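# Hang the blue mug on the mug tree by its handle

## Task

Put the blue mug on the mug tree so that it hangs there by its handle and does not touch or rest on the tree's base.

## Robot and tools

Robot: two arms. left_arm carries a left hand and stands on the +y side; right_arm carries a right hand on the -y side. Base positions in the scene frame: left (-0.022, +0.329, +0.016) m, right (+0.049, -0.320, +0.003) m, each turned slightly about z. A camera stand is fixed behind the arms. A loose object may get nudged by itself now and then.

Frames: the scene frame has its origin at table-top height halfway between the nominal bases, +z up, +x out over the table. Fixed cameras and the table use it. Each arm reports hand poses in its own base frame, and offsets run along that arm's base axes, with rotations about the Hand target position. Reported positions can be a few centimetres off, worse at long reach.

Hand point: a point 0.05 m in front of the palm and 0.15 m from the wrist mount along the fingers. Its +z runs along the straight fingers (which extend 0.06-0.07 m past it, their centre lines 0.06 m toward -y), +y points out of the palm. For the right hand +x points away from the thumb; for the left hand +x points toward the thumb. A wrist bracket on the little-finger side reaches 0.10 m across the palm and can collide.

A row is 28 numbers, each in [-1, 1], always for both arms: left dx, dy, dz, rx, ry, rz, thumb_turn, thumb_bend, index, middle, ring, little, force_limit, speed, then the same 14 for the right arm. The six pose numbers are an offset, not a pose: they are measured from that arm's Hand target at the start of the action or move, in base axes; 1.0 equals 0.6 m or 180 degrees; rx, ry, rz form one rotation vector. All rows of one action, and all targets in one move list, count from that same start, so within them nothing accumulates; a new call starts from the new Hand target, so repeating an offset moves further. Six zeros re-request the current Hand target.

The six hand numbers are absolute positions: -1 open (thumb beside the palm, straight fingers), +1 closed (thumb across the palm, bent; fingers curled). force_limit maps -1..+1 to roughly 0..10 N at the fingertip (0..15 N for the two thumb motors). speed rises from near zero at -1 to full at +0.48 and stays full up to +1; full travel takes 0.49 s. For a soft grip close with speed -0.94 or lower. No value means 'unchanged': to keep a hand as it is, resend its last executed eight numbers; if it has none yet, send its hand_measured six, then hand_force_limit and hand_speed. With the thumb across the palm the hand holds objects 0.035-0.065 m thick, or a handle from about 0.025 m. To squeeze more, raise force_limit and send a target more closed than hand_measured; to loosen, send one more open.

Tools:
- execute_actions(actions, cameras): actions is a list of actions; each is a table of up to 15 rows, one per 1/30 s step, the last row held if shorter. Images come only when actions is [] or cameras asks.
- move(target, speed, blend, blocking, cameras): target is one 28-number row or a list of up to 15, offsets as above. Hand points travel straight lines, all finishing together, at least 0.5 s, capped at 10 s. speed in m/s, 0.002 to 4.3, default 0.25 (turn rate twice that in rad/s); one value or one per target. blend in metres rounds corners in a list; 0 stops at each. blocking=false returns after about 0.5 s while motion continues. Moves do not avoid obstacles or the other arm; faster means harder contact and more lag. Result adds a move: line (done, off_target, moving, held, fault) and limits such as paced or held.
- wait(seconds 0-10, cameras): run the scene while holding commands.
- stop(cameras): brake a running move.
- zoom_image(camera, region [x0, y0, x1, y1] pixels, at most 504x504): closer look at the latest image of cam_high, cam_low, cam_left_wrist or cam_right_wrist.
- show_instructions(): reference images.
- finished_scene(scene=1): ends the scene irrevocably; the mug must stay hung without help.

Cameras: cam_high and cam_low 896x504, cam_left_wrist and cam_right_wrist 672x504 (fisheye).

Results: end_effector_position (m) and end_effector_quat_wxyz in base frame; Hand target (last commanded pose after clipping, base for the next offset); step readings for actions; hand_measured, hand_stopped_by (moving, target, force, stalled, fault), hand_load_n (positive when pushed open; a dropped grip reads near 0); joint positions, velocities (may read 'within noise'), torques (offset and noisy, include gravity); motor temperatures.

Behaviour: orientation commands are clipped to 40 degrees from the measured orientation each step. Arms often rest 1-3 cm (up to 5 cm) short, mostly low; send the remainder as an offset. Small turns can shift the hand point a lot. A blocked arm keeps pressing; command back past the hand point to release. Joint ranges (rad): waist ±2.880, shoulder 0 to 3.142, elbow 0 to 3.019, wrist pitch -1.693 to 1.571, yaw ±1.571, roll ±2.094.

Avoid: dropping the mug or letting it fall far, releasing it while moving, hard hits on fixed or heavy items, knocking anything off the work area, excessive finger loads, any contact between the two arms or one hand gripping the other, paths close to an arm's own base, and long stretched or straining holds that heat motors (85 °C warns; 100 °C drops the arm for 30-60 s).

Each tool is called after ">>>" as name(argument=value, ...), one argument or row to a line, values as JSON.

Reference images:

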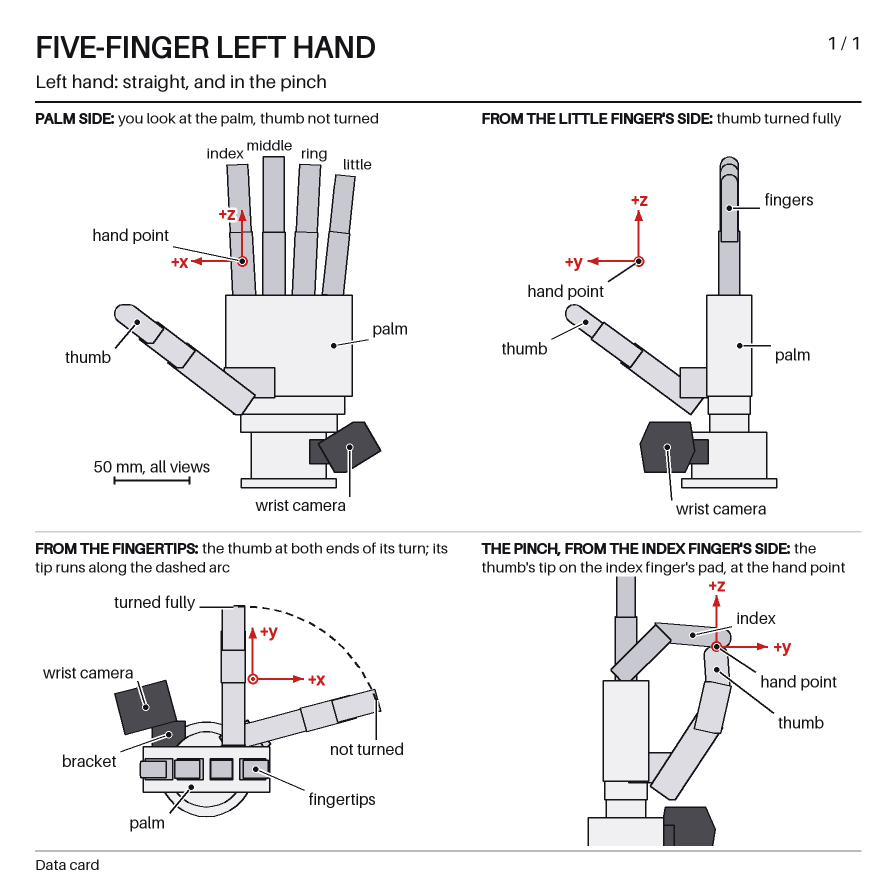

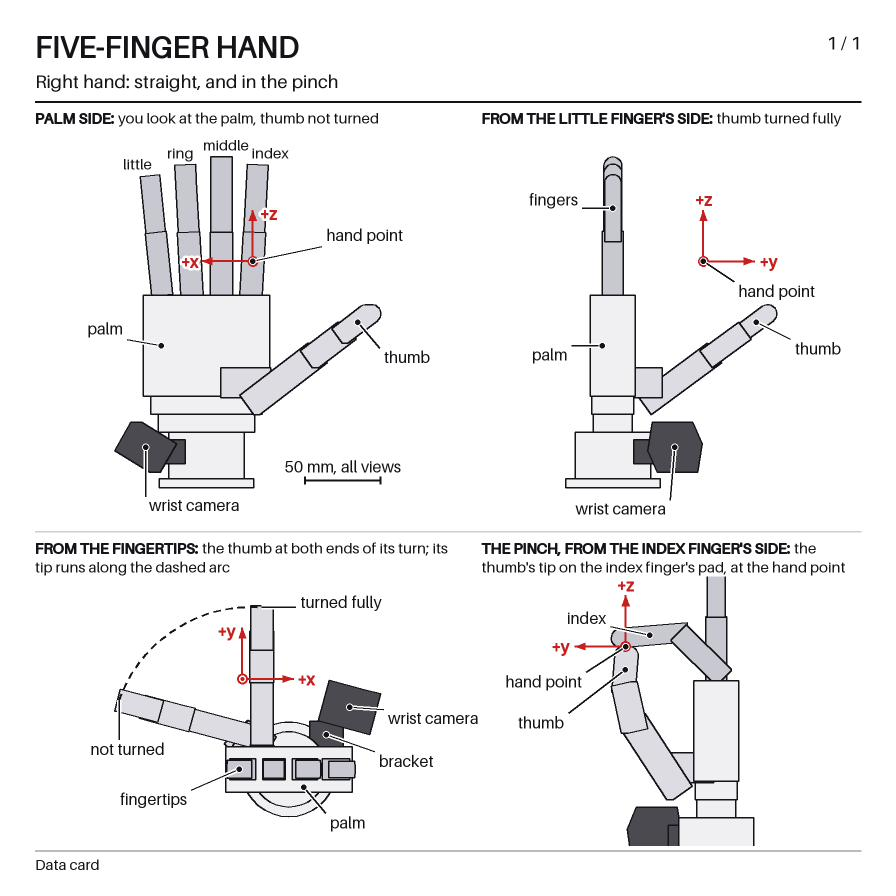

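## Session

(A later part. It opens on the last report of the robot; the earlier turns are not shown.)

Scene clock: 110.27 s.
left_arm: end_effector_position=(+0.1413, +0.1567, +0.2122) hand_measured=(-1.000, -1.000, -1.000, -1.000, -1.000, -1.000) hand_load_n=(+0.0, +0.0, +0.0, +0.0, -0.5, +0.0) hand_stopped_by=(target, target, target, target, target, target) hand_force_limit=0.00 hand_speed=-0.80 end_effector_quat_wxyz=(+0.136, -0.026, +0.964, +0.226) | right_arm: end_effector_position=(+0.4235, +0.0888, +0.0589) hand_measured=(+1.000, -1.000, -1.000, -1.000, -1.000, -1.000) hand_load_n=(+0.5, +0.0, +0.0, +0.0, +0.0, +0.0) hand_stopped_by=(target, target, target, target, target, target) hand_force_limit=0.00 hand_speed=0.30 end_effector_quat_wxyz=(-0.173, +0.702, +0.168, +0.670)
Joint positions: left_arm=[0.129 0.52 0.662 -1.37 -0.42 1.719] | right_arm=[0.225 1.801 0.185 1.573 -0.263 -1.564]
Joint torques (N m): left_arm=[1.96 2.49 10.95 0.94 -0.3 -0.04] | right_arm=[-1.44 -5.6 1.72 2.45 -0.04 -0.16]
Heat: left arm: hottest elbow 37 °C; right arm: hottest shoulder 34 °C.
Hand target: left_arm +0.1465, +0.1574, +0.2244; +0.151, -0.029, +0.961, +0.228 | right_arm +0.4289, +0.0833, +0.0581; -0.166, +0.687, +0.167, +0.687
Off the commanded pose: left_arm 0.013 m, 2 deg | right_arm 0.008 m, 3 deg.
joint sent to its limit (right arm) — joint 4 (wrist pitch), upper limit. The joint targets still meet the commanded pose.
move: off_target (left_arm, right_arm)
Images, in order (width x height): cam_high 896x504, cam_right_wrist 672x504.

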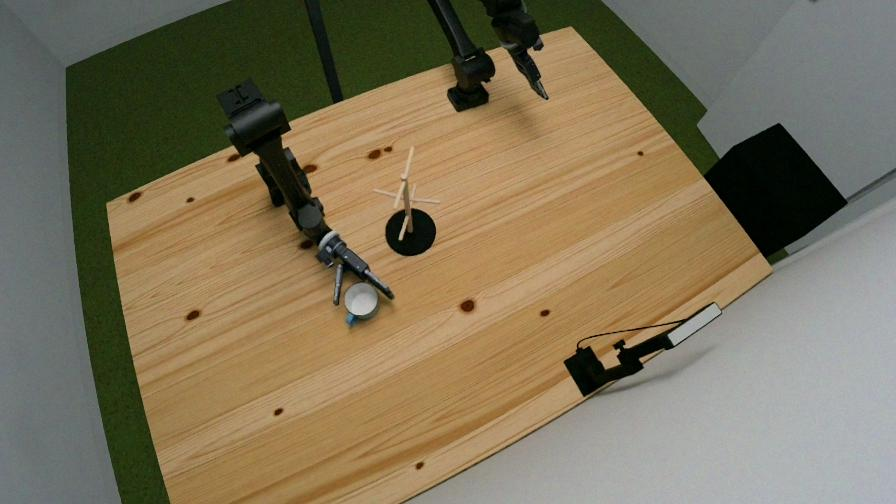

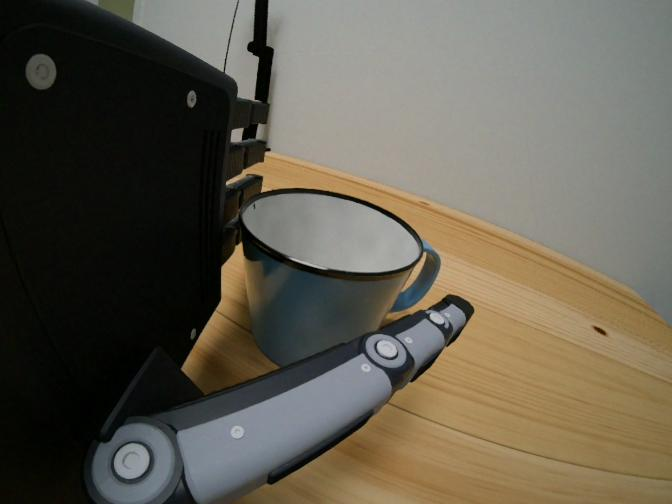

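>>> move(
  target=[
    [0,0,0,0,0,0,-1,-1,-1,-1,-1,-1,0,-0.8, 0.0167,0,0,0,0,0,1,-1,-1,-1,-1,-1,-0.4,-0.88],
    [0,0,0,0,0,0,-1,-1,-1,-1,-1,-1,0,-0.8, 0.0167,0,0,0,0,0,1,0.2,0.2,0.2,-1,-1,-0.4,-0.88],
  ],
  cameras=["cam_high","cam_right_wrist"],
  speed=0.06,
)

>>> zoom_image(
  camera="cam_high",
  region=[300, 200, 440, 340],
)

Scene clock: 119.57 s.
left_arm: end_effector_position=(+0.1413, +0.1567, +0.2122) hand_measured=(-1.000, -1.000, -1.000, -1.000, -1.000, -1.000) hand_load_n=(+0.0, +0.0, +0.0, +0.0, +0.0, +0.0) hand_stopped_by=(target, target, target, target, target, target) hand_force_limit=0.00 hand_speed=-0.80 end_effector_quat_wxyz=(+0.136, -0.026, +0.964, +0.226) | right_arm: end_effector_position=(+0.4333, +0.0895, +0.0590) hand_measured=(+1.000, -0.804, -0.500, -0.566, -1.000, -1.000) hand_load_n=(+1.5, +11.0, +5.5, +2.0, +0.0, +0.0) hand_stopped_by=(target, force, force, force, target, target) hand_force_limit=-0.40 hand_speed=-0.88 end_effector_quat_wxyz=(-0.174, +0.698, +0.170, +0.674)
Joint positions: left_arm=[0.129 0.52 0.662 -1.37 -0.42 1.719] | right_arm=[0.216 1.817 0.21 1.574 -0.274 -1.566]
Joint torques (N m): left_arm=[0.79 3.55 10.92 0.9 -0.33 -0.01] | right_arm=[-1.38 -5.95 1.78 2.4 0.05 -0.14]
Heat: left arm: hottest elbow 37 °C; right arm: hottest shoulder 34 °C.
Hand target: left_arm +0.1465, +0.1574, +0.2244; +0.151, -0.029, +0.961, +0.228 | right_arm +0.4389, +0.0832, +0.0580; -0.166, +0.687, +0.167, +0.687
Off the commanded pose: left_arm 0.013 m, 2 deg | right_arm 0.008 m, 2 deg.
joint sent to its limit (right arm) — joint 4 (wrist pitch), upper limit. The joint targets still meet the commanded pose.
move: off_target (left_arm)
Images, in order (width x height): cam_high 896x504, cam_right_wrist 672x504.

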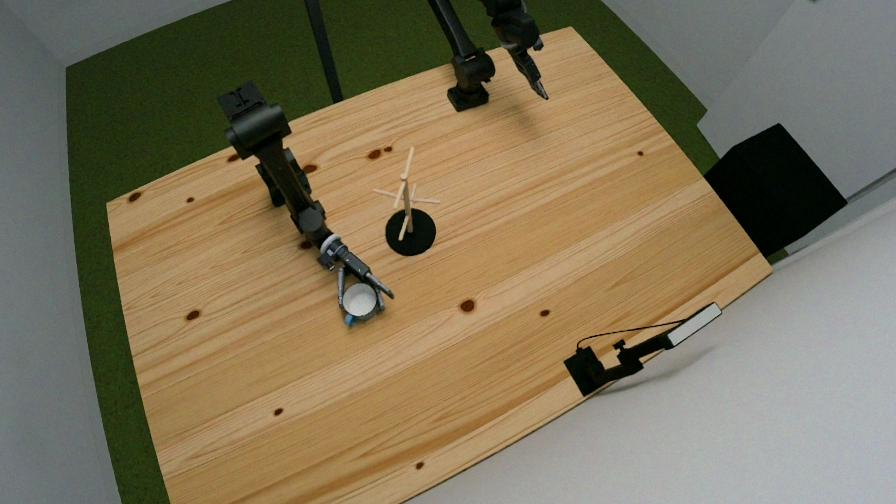

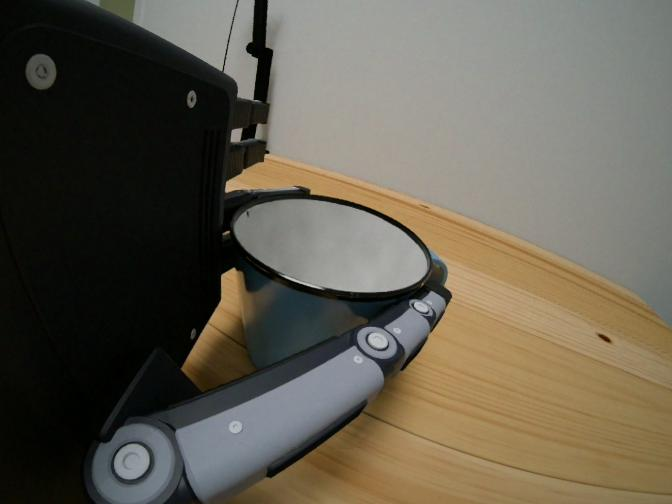

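Scaled by 3.600 from the camera's 896x504 image, which has a finer 1280x720 frame.

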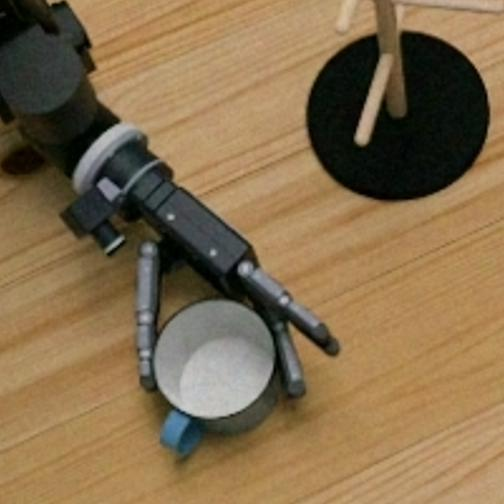

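>>> move(
  target=[
    [0,0,0,0,0,0,-1,-1,-1,-1,-1,-1,0,-0.8, 0,0,0,0,0,0,1,0.3,0.3,0.3,-1,-1,0.2,-0.88],
    [0,0,0,0,0,0,-1,-1,-1,-1,-1,-1,0,-0.8, 0,0,0,0,0,0,1,0.3,0.3,0.3,0.7,0.7,-0.6,-0.5],
  ],
  cameras=["cam_high","cam_right_wrist"],
  speed=0.06,
)

>>> zoom_image(
  camera="cam_high",
  region=[300, 200, 440, 340],
)

Scene clock: 123.33 s.
left_arm: end_effector_position=(+0.1413, +0.1567, +0.2122) hand_measured=(-1.000, -1.000, -1.000, -1.000, -1.000, -1.000) hand_load_n=(+0.0, +0.0, +0.0, +0.0, +0.0, +0.0) hand_stopped_by=(target, target, target, target, target, target) hand_force_limit=0.00 hand_speed=-0.80 end_effector_quat_wxyz=(+0.136, -0.026, +0.964, +0.226) | right_arm: end_effector_position=(+0.4334, +0.0895, +0.0593) hand_measured=(+1.000, -0.806, -0.492, -0.524, +0.700, +0.700) hand_load_n=(+3.5, +15.5, +3.5, +6.0, +0.0, +0.0) hand_stopped_by=(target, force, force, force, target, target) hand_force_limit=-0.60 hand_speed=-0.50 end_effector_quat_wxyz=(-0.174, +0.698, +0.170, +0.674)
Joint positions: left_arm=[0.129 0.52 0.662 -1.37 -0.42 1.719] | right_arm=[0.216 1.817 0.21 1.574 -0.274 -1.566]
Joint torques (N m): left_arm=[1.38 2.55 10.82 0.94 -0.3 0.03] | right_arm=[-1.38 -6.01 1.77 2.36 0.05 -0.15]
Heat: left arm: hottest elbow 37 °C; right arm: hottest shoulder 34 °C.
Hand target: left_arm +0.1465, +0.1574, +0.2244; +0.151, -0.029, +0.961, +0.228 | right_arm +0.4389, +0.0831, +0.0580; -0.166, +0.687, +0.167, +0.687
Off the commanded pose: left_arm 0.013 m, 2 deg | right_arm 0.008 m, 2 deg.
joint sent to its limit (right arm) — joint 4 (wrist pitch), upper limit. The joint targets still meet the commanded pose.
move: off_target (left_arm)
Images, in order (width x height): cam_high 896x504, cam_right_wrist 672x504.

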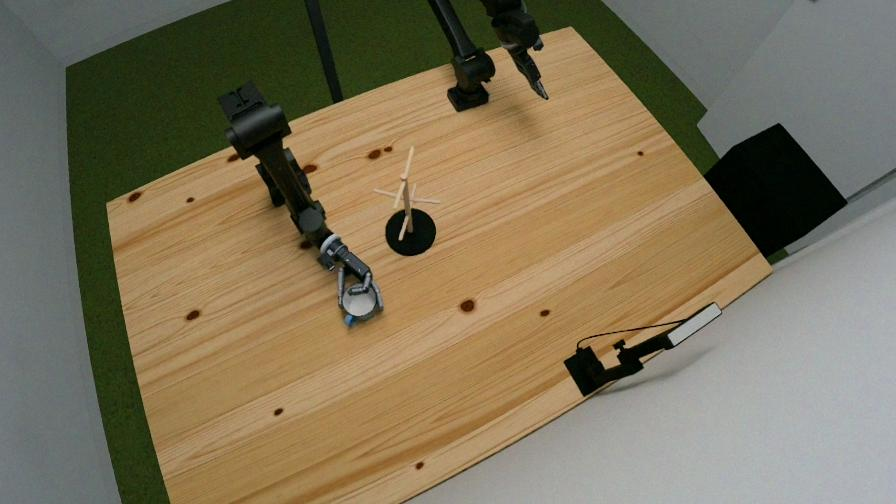

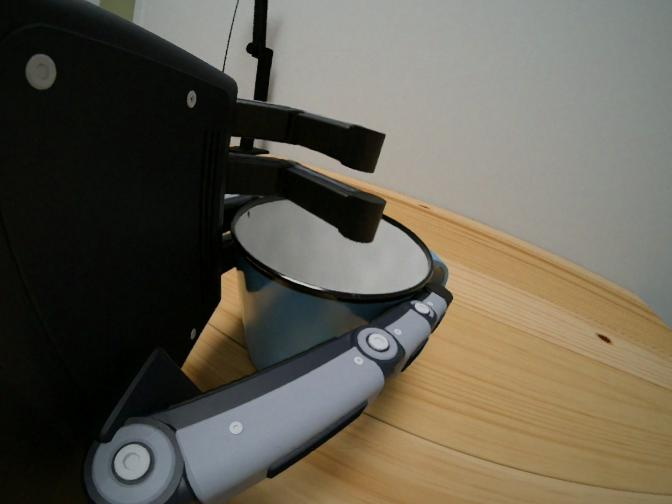

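Scaled by 3.600 from the camera's 896x504 image, which has a finer 1280x720 frame.

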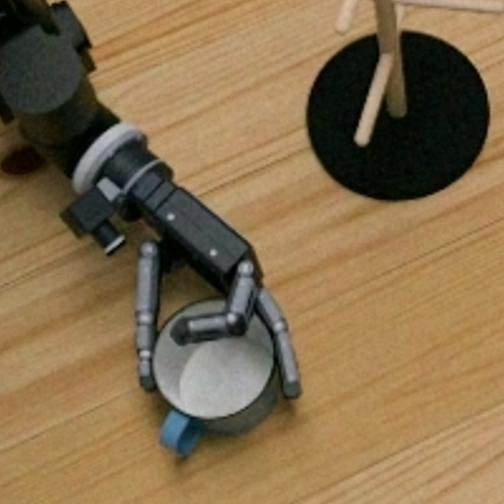

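>>> move(
  target=[0,0,0,0,0,0,-1,-1,-1,-1,-1,-1,0,-0.8, 0,0,0.1,0,0,0,1,0.3,0.3,0.3,0.7,0.7,-0.6,-0.5],
  cameras=["cam_high","cam_low","cam_right_wrist"],
  speed=0.06,
)

>>> zoom_image(
  camera="cam_high",
  region=[310, 230, 410, 330],
)

>>> zoom_image(
  camera="cam_low",
  region=[460, 190, 580, 290],
)

Scene clock: 132.57 s.
left_arm: end_effector_position=(+0.1413, +0.1567, +0.2122) hand_measured=(-1.000, -1.000, -1.000, -1.000, -1.000, -1.000) hand_load_n=(+0.0, +0.0, +0.0, +0.0, +0.0, +0.0) hand_stopped_by=(target, target, target, target, target, target) hand_force_limit=0.00 hand_speed=-0.80 end_effector_quat_wxyz=(+0.136, -0.026, +0.964, +0.226) | right_arm: end_effector_position=(+0.4363, +0.0899, +0.1092) hand_measured=(+1.000, -0.806, -0.492, -0.524, +0.700, +0.700) hand_load_n=(+5.0, +15.5, +4.0, +6.0, +0.0, +0.0) hand_stopped_by=(target, force, force, force, target, target) hand_force_limit=-0.60 hand_speed=-0.50 end_effector_quat_wxyz=(-0.173, +0.693, +0.170, +0.679)
Joint positions: left_arm=[0.129 0.52 0.662 -1.37 -0.42 1.719] | right_arm=[0.216 1.501 0.21 1.271 -0.274 -1.566]
Joint torques (N m): left_arm=[1.14 2.26 10.89 0.79 -0.29 0.03] | right_arm=[-1.49 -7.47 3.37 1.87 0.04 -0.12]
Heat: left arm: hottest elbow 37 °C; right arm: hottest shoulder 33 °C.
Hand target: left_arm +0.1465, +0.1574, +0.2244; +0.151, -0.029, +0.961, +0.228 | right_arm +0.4389, +0.0831, +0.1181; -0.166, +0.687, +0.167, +0.687
Off the commanded pose: left_arm 0.013 m, 2 deg | right_arm 0.011 m, 2 deg.
move: off_target (left_arm, right_arm)
Images, in order (width x height): cam_high 896x504, cam_low 896x504, cam_right_wrist 672x504.

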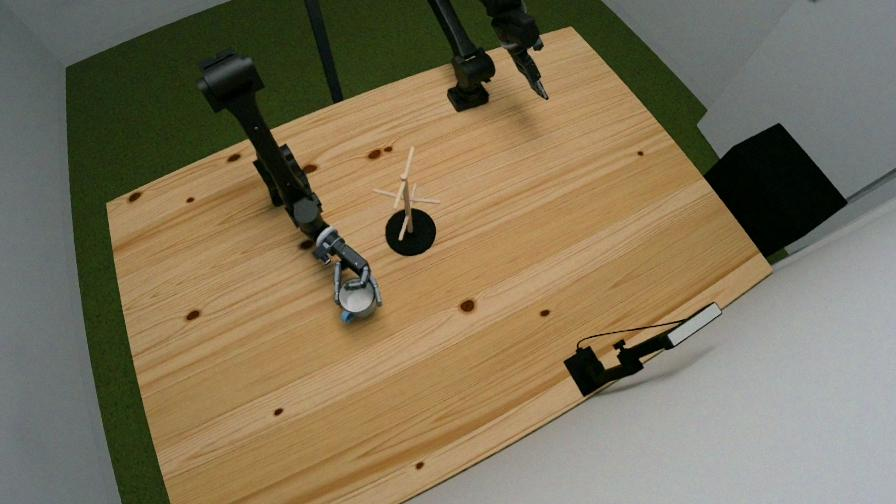

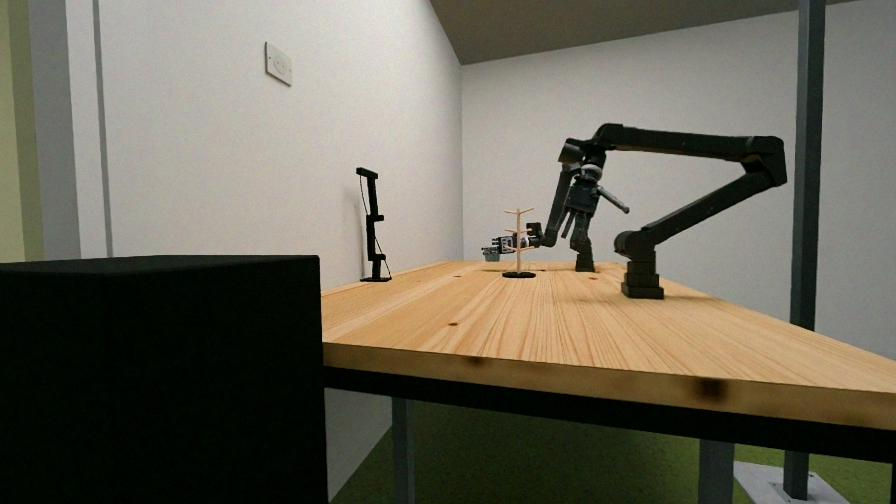

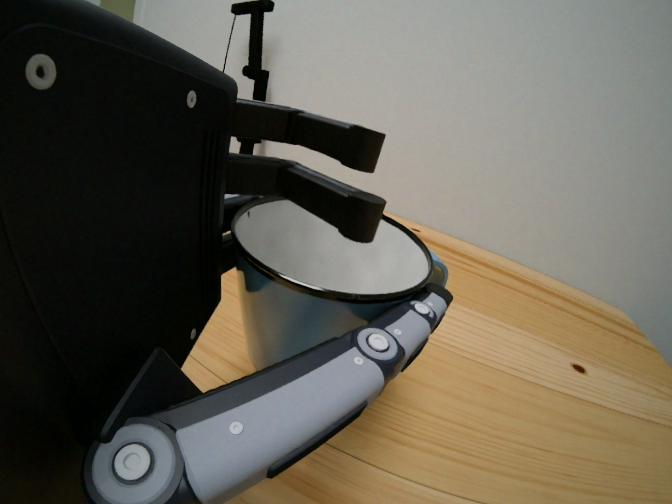

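Scaled by 5.040 from the camera's 896x504 image, which has a finer 1280x720 frame.

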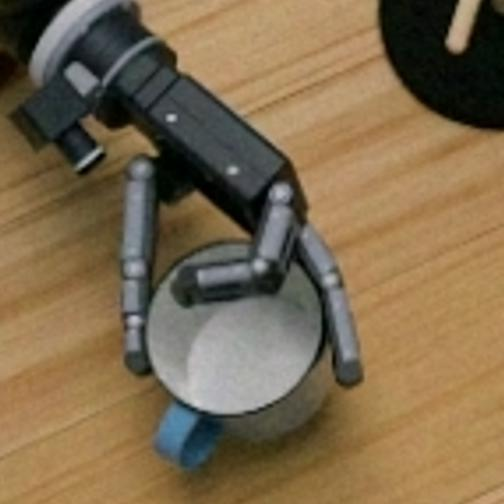

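Scaled by 4.200 from the camera's 896x504 image, which has a finer 1280x720 frame.

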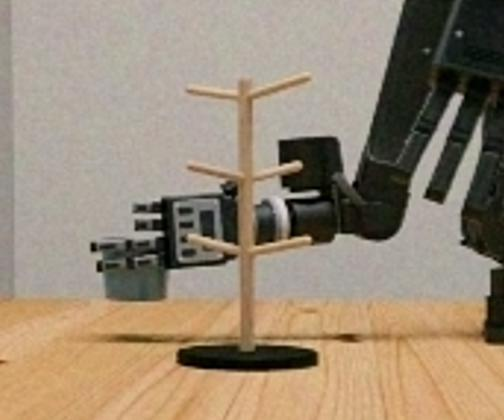

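>>> execute_actions(
  actions=[],
  cameras=["cam_high", "cam_low"],
)

Scene clock: 146.97 s.
left_arm: end_effector_position=(+0.1413, +0.1567, +0.2122) hand_measured=(-1.000, -1.000, -1.000, -1.000, -1.000, -1.000) hand_load_n=(+0.0, +0.0, +0.0, +0.0, +0.0, +0.0) hand_stopped_by=(target, target, target, target, target, target) hand_force_limit=0.00 hand_speed=-0.80 end_effector_quat_wxyz=(+0.136, -0.026, +0.964, +0.226) | right_arm: end_effector_position=(+0.4363, +0.0899, +0.1092) hand_measured=(+1.000, -0.806, -0.492, -0.524, +0.700, +0.700) hand_load_n=(+5.0, +15.5, +4.0, +6.0, +0.0, +0.0) hand_stopped_by=(target, force, force, force, target, target) hand_force_limit=-0.60 hand_speed=-0.50 end_effector_quat_wxyz=(-0.173, +0.693, +0.170, +0.679)
Joint positions: left_arm=[0.129 0.52 0.662 -1.37 -0.42 1.719] | right_arm=[0.216 1.501 0.21 1.271 -0.274 -1.566]
Joint velocities: within noise
Joint torques (N m): left_arm=[1.49 2.49 10.81 0.87 -0.28 0.03] | right_arm=[-1.49 -7.47 3.37 1.84 0.05 -0.12]
Motor temperatures (°C): left_arm=[27 35 37 32 28 28] | right_arm=[30 33 32 28 25 32]
Heat: left arm: hottest elbow 37 °C; right arm: hottest shoulder 33 °C.
Hand target: left_arm +0.1465, +0.1574, +0.2244; +0.151, -0.029, +0.961, +0.228 | right_arm +0.4389, +0.0831, +0.1181; -0.166, +0.687, +0.167, +0.687
Off the commanded pose: left_arm 0.013 m, 2 deg | right_arm 0.011 m, 2 deg.
Images, in order (width x height): cam_high 896x504, cam_low 896x504.

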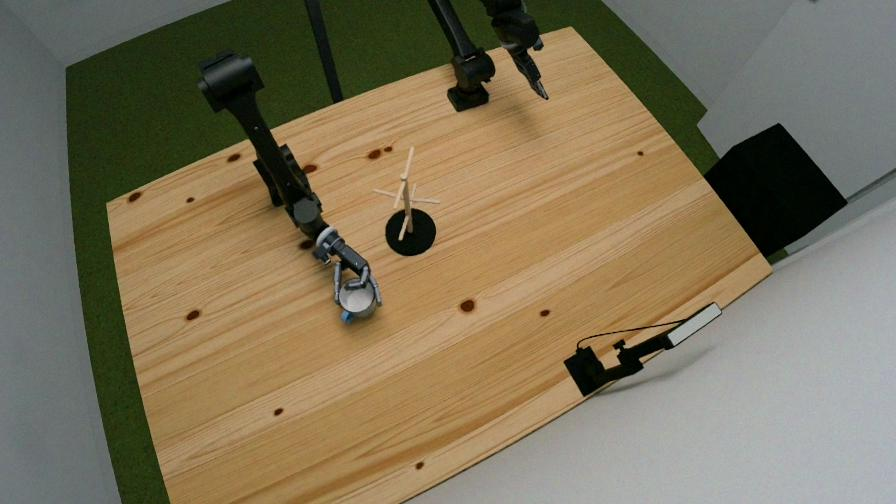

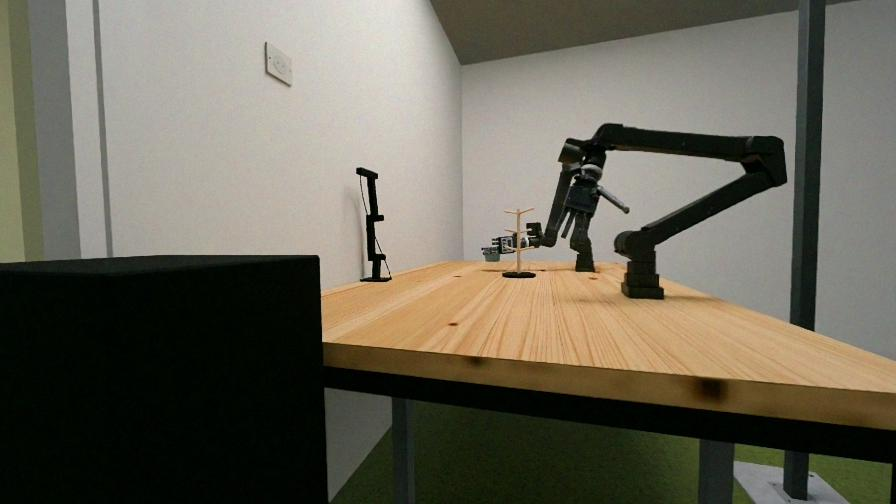

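>>> zoom_image(
  camera="cam_high",
  region=[310, 240, 410, 340],
)

>>> zoom_image(
  camera="cam_low",
  region=[460, 190, 560, 290],
)

>>> zoom_image(
  camera="cam_high",
  region=[360, 130, 460, 270],
)

Scaled by 5.040 from the camera's 896x504 image, which has a finer 1280x720 frame.

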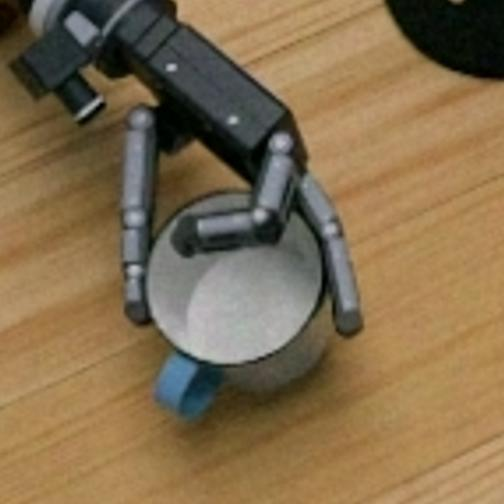

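Scaled by 5.040 from the camera's 896x504 image, which has a finer 1280x720 frame.

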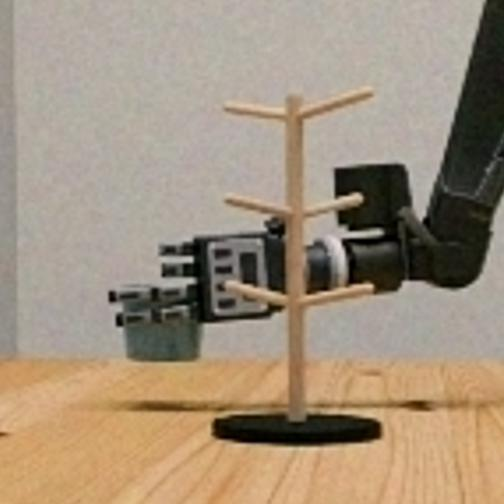

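Scaled by 3.600 from the camera's 896x504 image, which has a finer 1280x720 frame.

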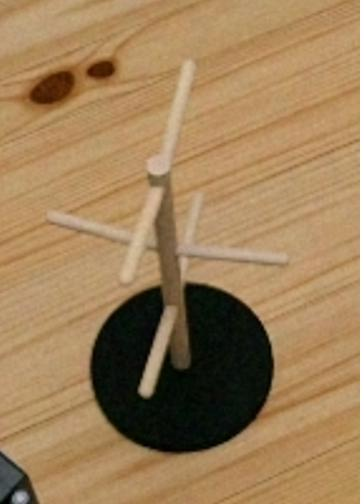

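>>> zoom_image(
  camera="cam_high",
  region=[335, 300, 365, 330],
)

Scaled by 16.800 from the camera's 896x504 image, which has a finer 1280x720 frame.

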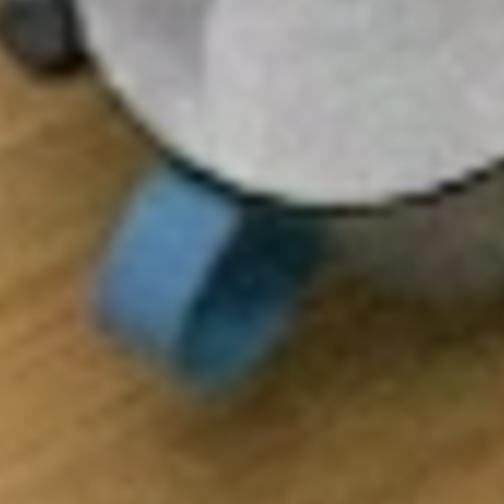

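>>> move(
  target=[
    [0,0,0,0,0,0,-1,-1,-1,-1,-1,-1,0,-0.8,0,0,0.503,0,0,0,1,0.3,0.3,0.3,0.7,0.7,-0.6,-0.5],
    [0,0,0,0,0,0,-1,-1,-1,-1,-1,-1,0,-0.8,-0.2308,0.6407,0.503,-0.1111,-0.0844,0.1093,1,0.3,0.3,0.3,0.7,0.7,-0.6,-0.5],
  ],
  speed=[0.2, 0.25],
  blend=[0.06, 0],
  cameras=["cam_high", "cam_low"],
)

Scene clock: 181.10 s.
left_arm: end_effector_position=(+0.1413, +0.1567, +0.2122) hand_measured=(-1.000, -1.000, -1.000, -1.000, -1.000, -1.000) hand_load_n=(+0.0, +0.0, +0.0, +0.0, +0.0, +0.0) hand_stopped_by=(target, target, target, target, target, target) hand_force_limit=0.00 hand_speed=-0.80 end_effector_quat_wxyz=(+0.136, -0.026, +0.964, +0.226) | right_arm: end_effector_position=(+0.2982, +0.4542, +0.3798) hand_measured=(+1.000, -0.806, -0.492, -0.524, +0.700, +0.700) hand_load_n=(+4.5, +16.0, +4.0, +6.0, +0.0, +0.0) hand_stopped_by=(target, force, force, force, target, target) hand_force_limit=-0.60 hand_speed=-0.50 end_effector_quat_wxyz=(-0.127, +0.590, +0.432, +0.670)
Joint positions: left_arm=[0.129 0.52 0.662 -1.37 -0.42 1.719] | right_arm=[1.258 1.168 0.891 0.199 0.437 -1.982]
Joint torques (N m): left_arm=[1.2 3.25 10.99 0.8 -0.28 0.05] | right_arm=[0.5 -7 12.75 2.69 0.22 -0.29]
Heat: left arm: hottest elbow 38 °C; right arm: hottest shoulder 33 °C.
Hand target: left_arm +0.1465, +0.1574, +0.2244; +0.151, -0.029, +0.961, +0.228 | right_arm +0.3005, +0.4675, +0.4200; -0.136, +0.571, +0.417, +0.694
Off the commanded pose: left_arm 0.013 m, 2 deg | right_arm 0.042 m, 4 deg.
move: off_target (left_arm, right_arm)
Images, in order (width x height): cam_high 896x504, cam_low 896x504.

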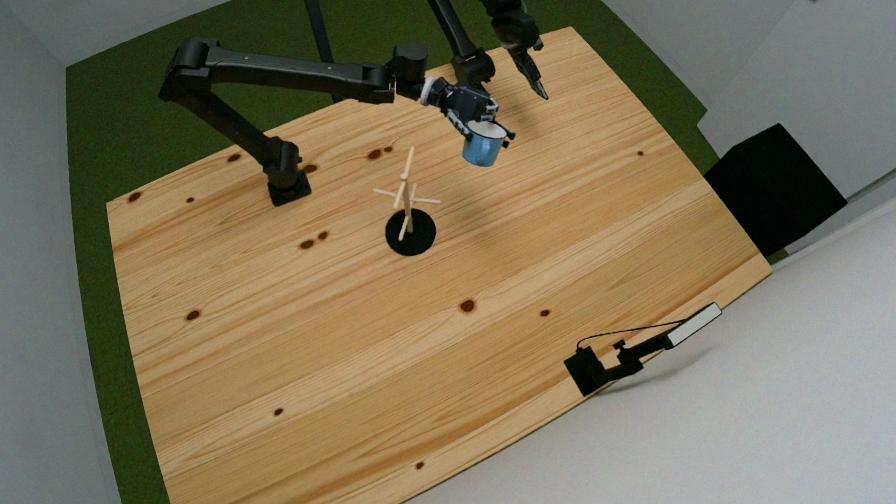

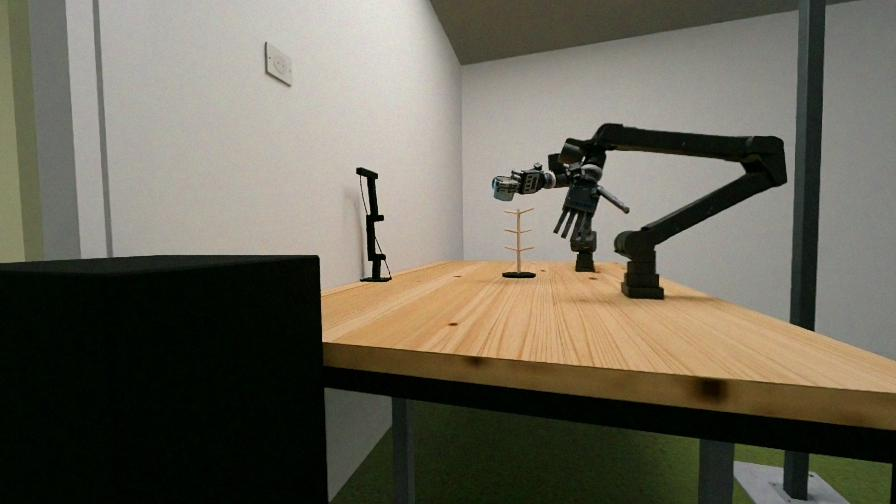

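>>> zoom_image(
  camera="cam_high",
  region=[360, 70, 540, 250],
)

>>> zoom_image(
  camera="cam_low",
  region=[470, 140, 610, 280],
)

Scaled by 2.800 from the camera's 896x504 image, which has a finer 1280x720 frame.

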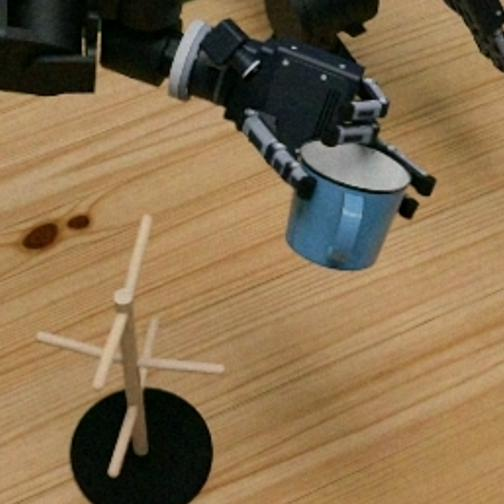

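Scaled by 3.600 from the camera's 896x504 image, which has a finer 1280x720 frame.

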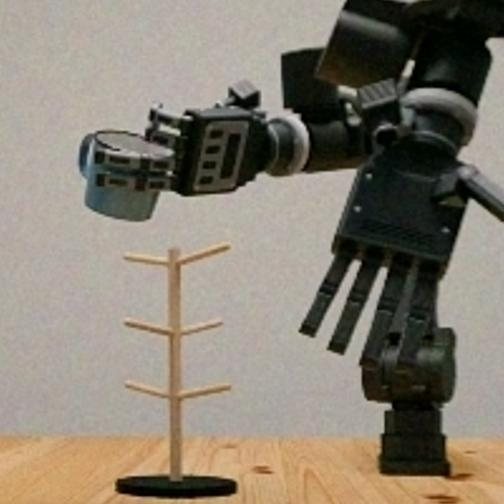

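>>> move(
  target=[0,0,0,0,0,0,-1,-1,-1,-1,-1,-1,0,-0.8,0,0,-0.2417,0,0,0,1,0.3,0.3,0.3,0.7,0.7,-0.6,-0.5],
  speed=0.15,
  cameras=["cam_high", "cam_low"],
)

Scene clock: 185.37 s.
left_arm: end_effector_position=(+0.1413, +0.1567, +0.2122) hand_measured=(-1.000, -1.000, -1.000, -1.000, -1.000, -1.000) hand_load_n=(+0.0, +0.0, +0.0, +0.0, +0.0, +0.0) hand_stopped_by=(target, target, target, target, target, target) hand_force_limit=0.00 hand_speed=-0.80 end_effector_quat_wxyz=(+0.136, -0.026, +0.964, +0.226) | right_arm: end_effector_position=(+0.3016, +0.4646, +0.2696) hand_measured=(+1.000, -0.806, -0.492, -0.524, +0.700, +0.700) hand_load_n=(+4.5, +15.5, +4.0, +6.0, +0.0, +0.0) hand_stopped_by=(target, force, force, force, target, target) hand_force_limit=-0.60 hand_speed=-0.50 end_effector_quat_wxyz=(-0.139, +0.581, +0.415, +0.686)
Joint positions: left_arm=[0.129 0.52 0.662 -1.37 -0.42 1.719] | right_arm=[1.258 1.372 0.704 0.646 0.437 -1.983]
Joint torques (N m): left_arm=[1.38 2.43 10.76 1.03 -0.28 0.03] | right_arm=[0.44 -8.76 7.17 2.7 0.11 -0.3]
Heat: left arm: hottest elbow 38 °C; right arm: hottest shoulder 33 °C.
Hand target: left_arm +0.1465, +0.1574, +0.2244; +0.151, -0.029, +0.961, +0.228 | right_arm +0.3005, +0.4676, +0.2749; -0.136, +0.571, +0.417, +0.694
Off the commanded pose: left_arm 0.013 m, 2 deg | right_arm 0.006 m, 1 deg.
move: off_target (left_arm)
Images, in order (width x height): cam_high 896x504, cam_low 896x504.

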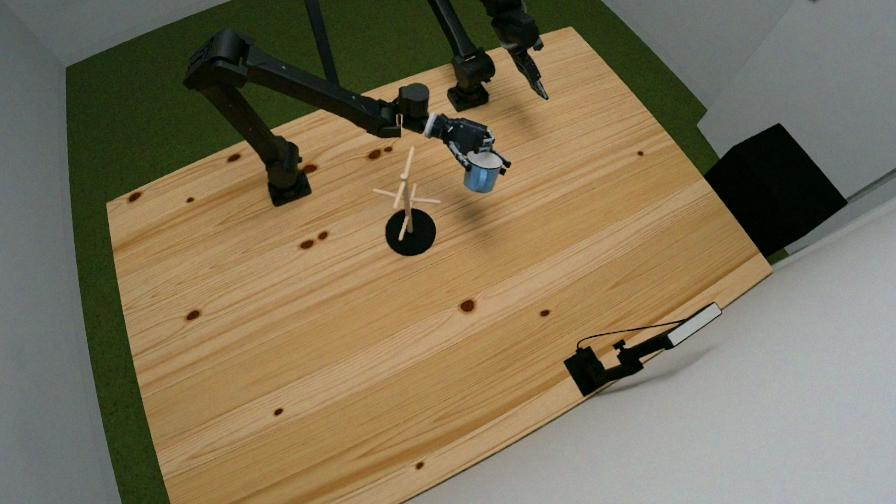

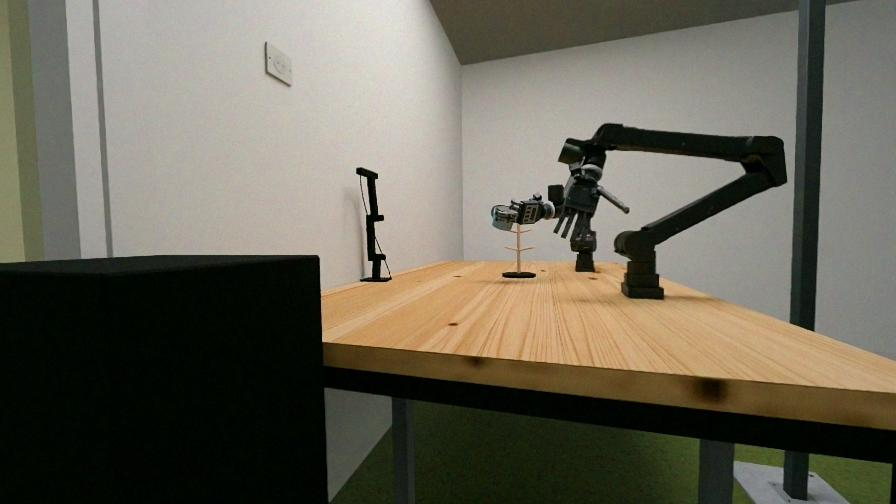

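>>> zoom_image(
  camera="cam_high",
  region=[400, 120, 520, 240],
)

>>> zoom_image(
  camera="cam_low",
  region=[475, 180, 575, 280],
)

Scaled by 4.200 from the camera's 896x504 image, which has a finer 1280x720 frame.

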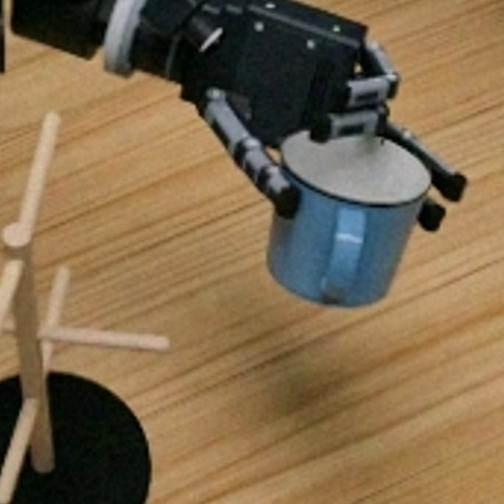

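Scaled by 5.040 from the camera's 896x504 image, which has a finer 1280x720 frame.

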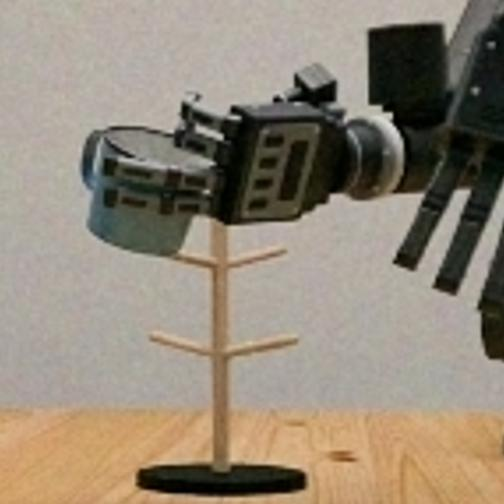

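>>> move(
  target=[
    [0,0,0,0,0,0,-1,-1,-1,-1,-1,-1,0,-0.8,0,0,-0.0715,0,0,0,1,0.3,0.3,0.3,0.7,0.7,-0.6,-0.5],
    [0,0,0,0,0,0,-1,-1,-1,-1,-1,-1,0,-0.8,0.002,-0.083,-0.0715,0,0,0,1,0.3,0.3,0.3,0.7,0.7,-0.6,-0.5],
  ],
  speed=[0.1, 0.08],
  blend=[0.015, 0],
  cameras=["cam_high", "cam_low", "cam_right_wrist"],
)

Scene clock: 214.37 s.
left_arm: end_effector_position=(+0.1413, +0.1567, +0.2122) hand_measured=(-1.000, -1.000, -1.000, -1.000, -1.000, -1.000) hand_load_n=(+0.0, +0.0, +0.0, +0.0, +0.0, +0.0) hand_stopped_by=(target, target, target, target, target, target) hand_force_limit=0.00 hand_speed=-0.80 end_effector_quat_wxyz=(+0.136, -0.026, +0.964, +0.226) | right_arm: end_effector_position=(+0.2965, +0.4231, +0.2172) hand_measured=(+1.000, -0.806, -0.492, -0.524, +0.700, +0.700) hand_load_n=(+5.0, +15.5, +4.0, +6.0, +0.0, +0.0) hand_stopped_by=(target, force, force, force, target, target) hand_force_limit=-0.60 hand_speed=-0.50 end_effector_quat_wxyz=(-0.140, +0.581, +0.425, +0.680)
Joint positions: left_arm=[0.129 0.52 0.662 -1.37 -0.42 1.719] | right_arm=[1.228 1.379 0.537 0.803 0.393 -1.984]
Joint torques (N m): left_arm=[1.38 2.49 10.92 1.09 -0.26 0] | right_arm=[-1.14 -9.58 6.04 2.58 0.02 -0.29]
Heat: left arm: hottest elbow 38 °C; right arm: hottest elbow 34 °C.
Hand target: left_arm +0.1465, +0.1574, +0.2244; +0.151, -0.029, +0.961, +0.228 | right_arm +0.3016, +0.4178, +0.2320; -0.136, +0.571, +0.417, +0.694
Off the commanded pose: left_arm 0.013 m, 2 deg | right_arm 0.017 m, 2 deg.
move: off_target (left_arm, right_arm)
Images, in order (width x height): cam_high 896x504, cam_low 896x504, cam_right_wrist 672x504.

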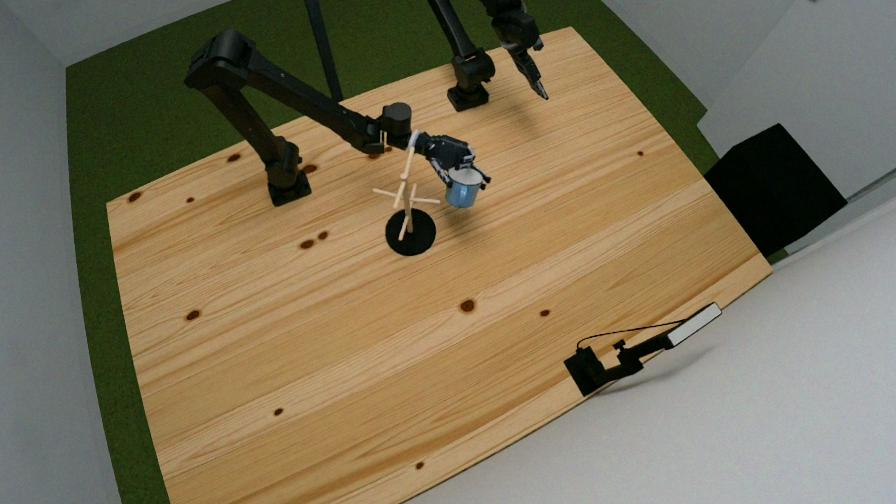

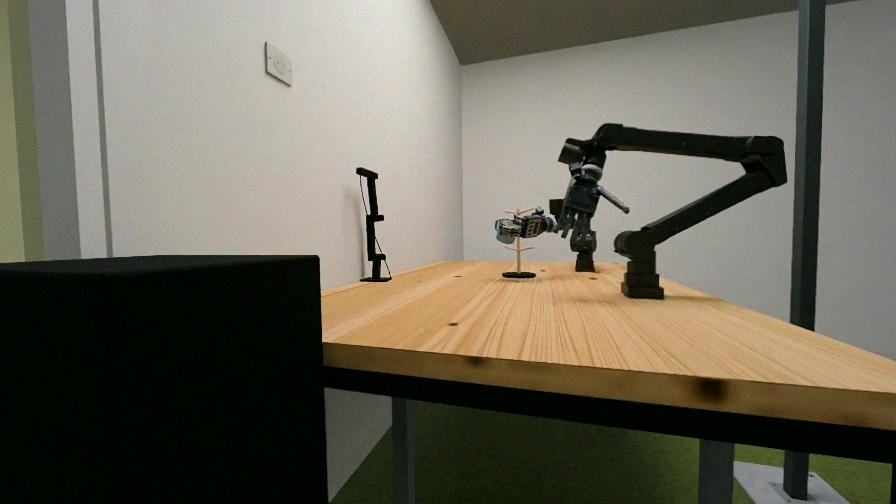

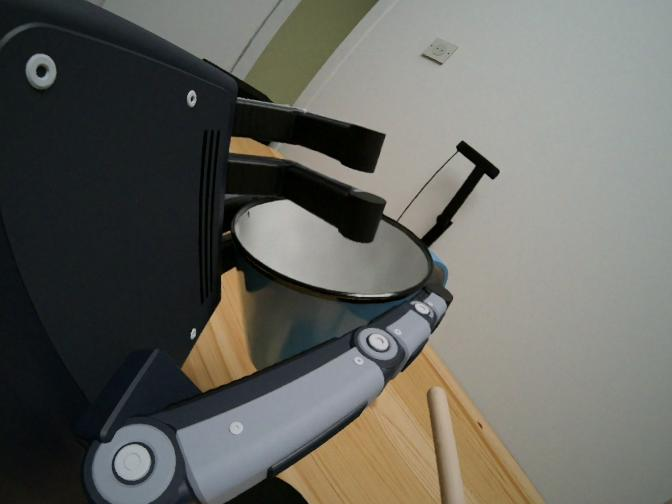

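>>> zoom_image(
  camera="cam_right_wrist",
  region=[340, 200, 520, 420],
)

>>> zoom_image(
  camera="cam_high",
  region=[400, 120, 510, 230],
)

>>> zoom_image(
  camera="cam_low",
  region=[475, 190, 565, 280],
)

Scaled by 2.291 from the camera's 672x504 image, which has a finer 960x720 frame.

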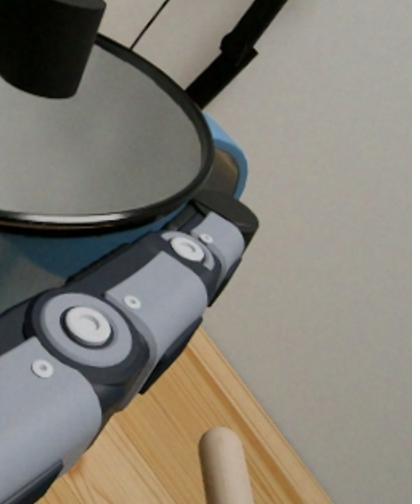

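Scaled by 4.582 from the camera's 896x504 image, which has a finer 1280x720 frame.

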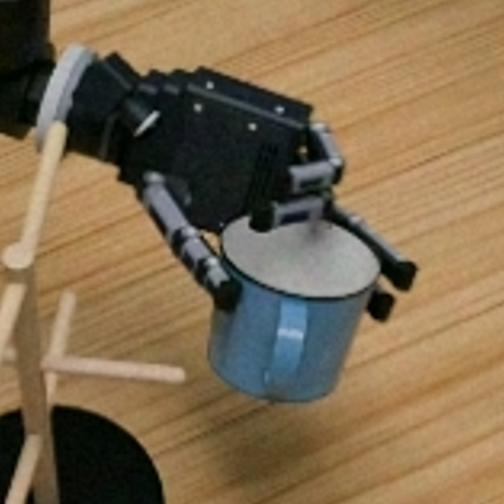

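Scaled by 5.600 from the camera's 896x504 image, which has a finer 1280x720 frame.

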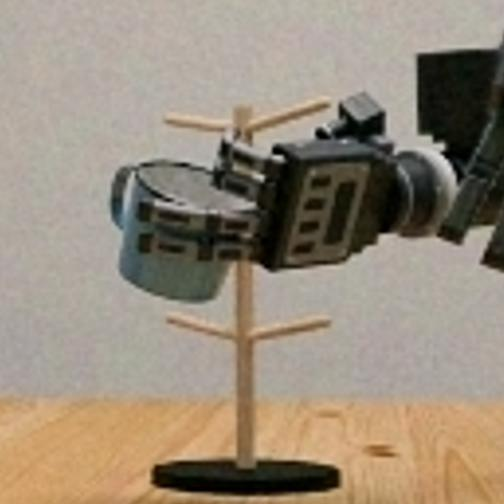

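>>> zoom_image(
  camera="cam_high",
  region=[430, 160, 490, 220],
)

>>> zoom_image(
  camera="cam_right_wrist",
  region=[400, 230, 470, 330],
)

>>> zoom_image(
  camera="cam_low",
  region=[485, 205, 535, 255],
)

Scaled by 8.400 from the camera's 896x504 image, which has a finer 1280x720 frame.

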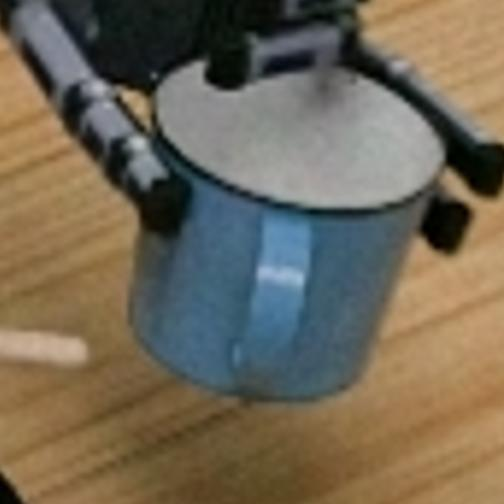

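Scaled by 5.040 from the camera's 672x504 image, which has a finer 960x720 frame.

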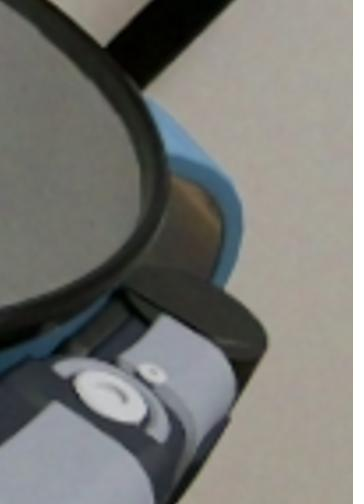

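Scaled by 10.080 from the camera's 896x504 image, which has a finer 1280x720 frame.

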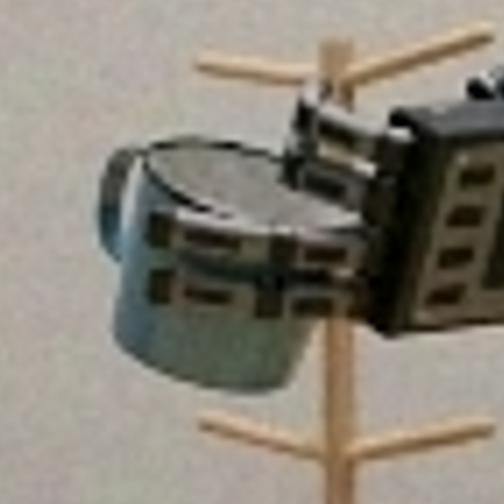

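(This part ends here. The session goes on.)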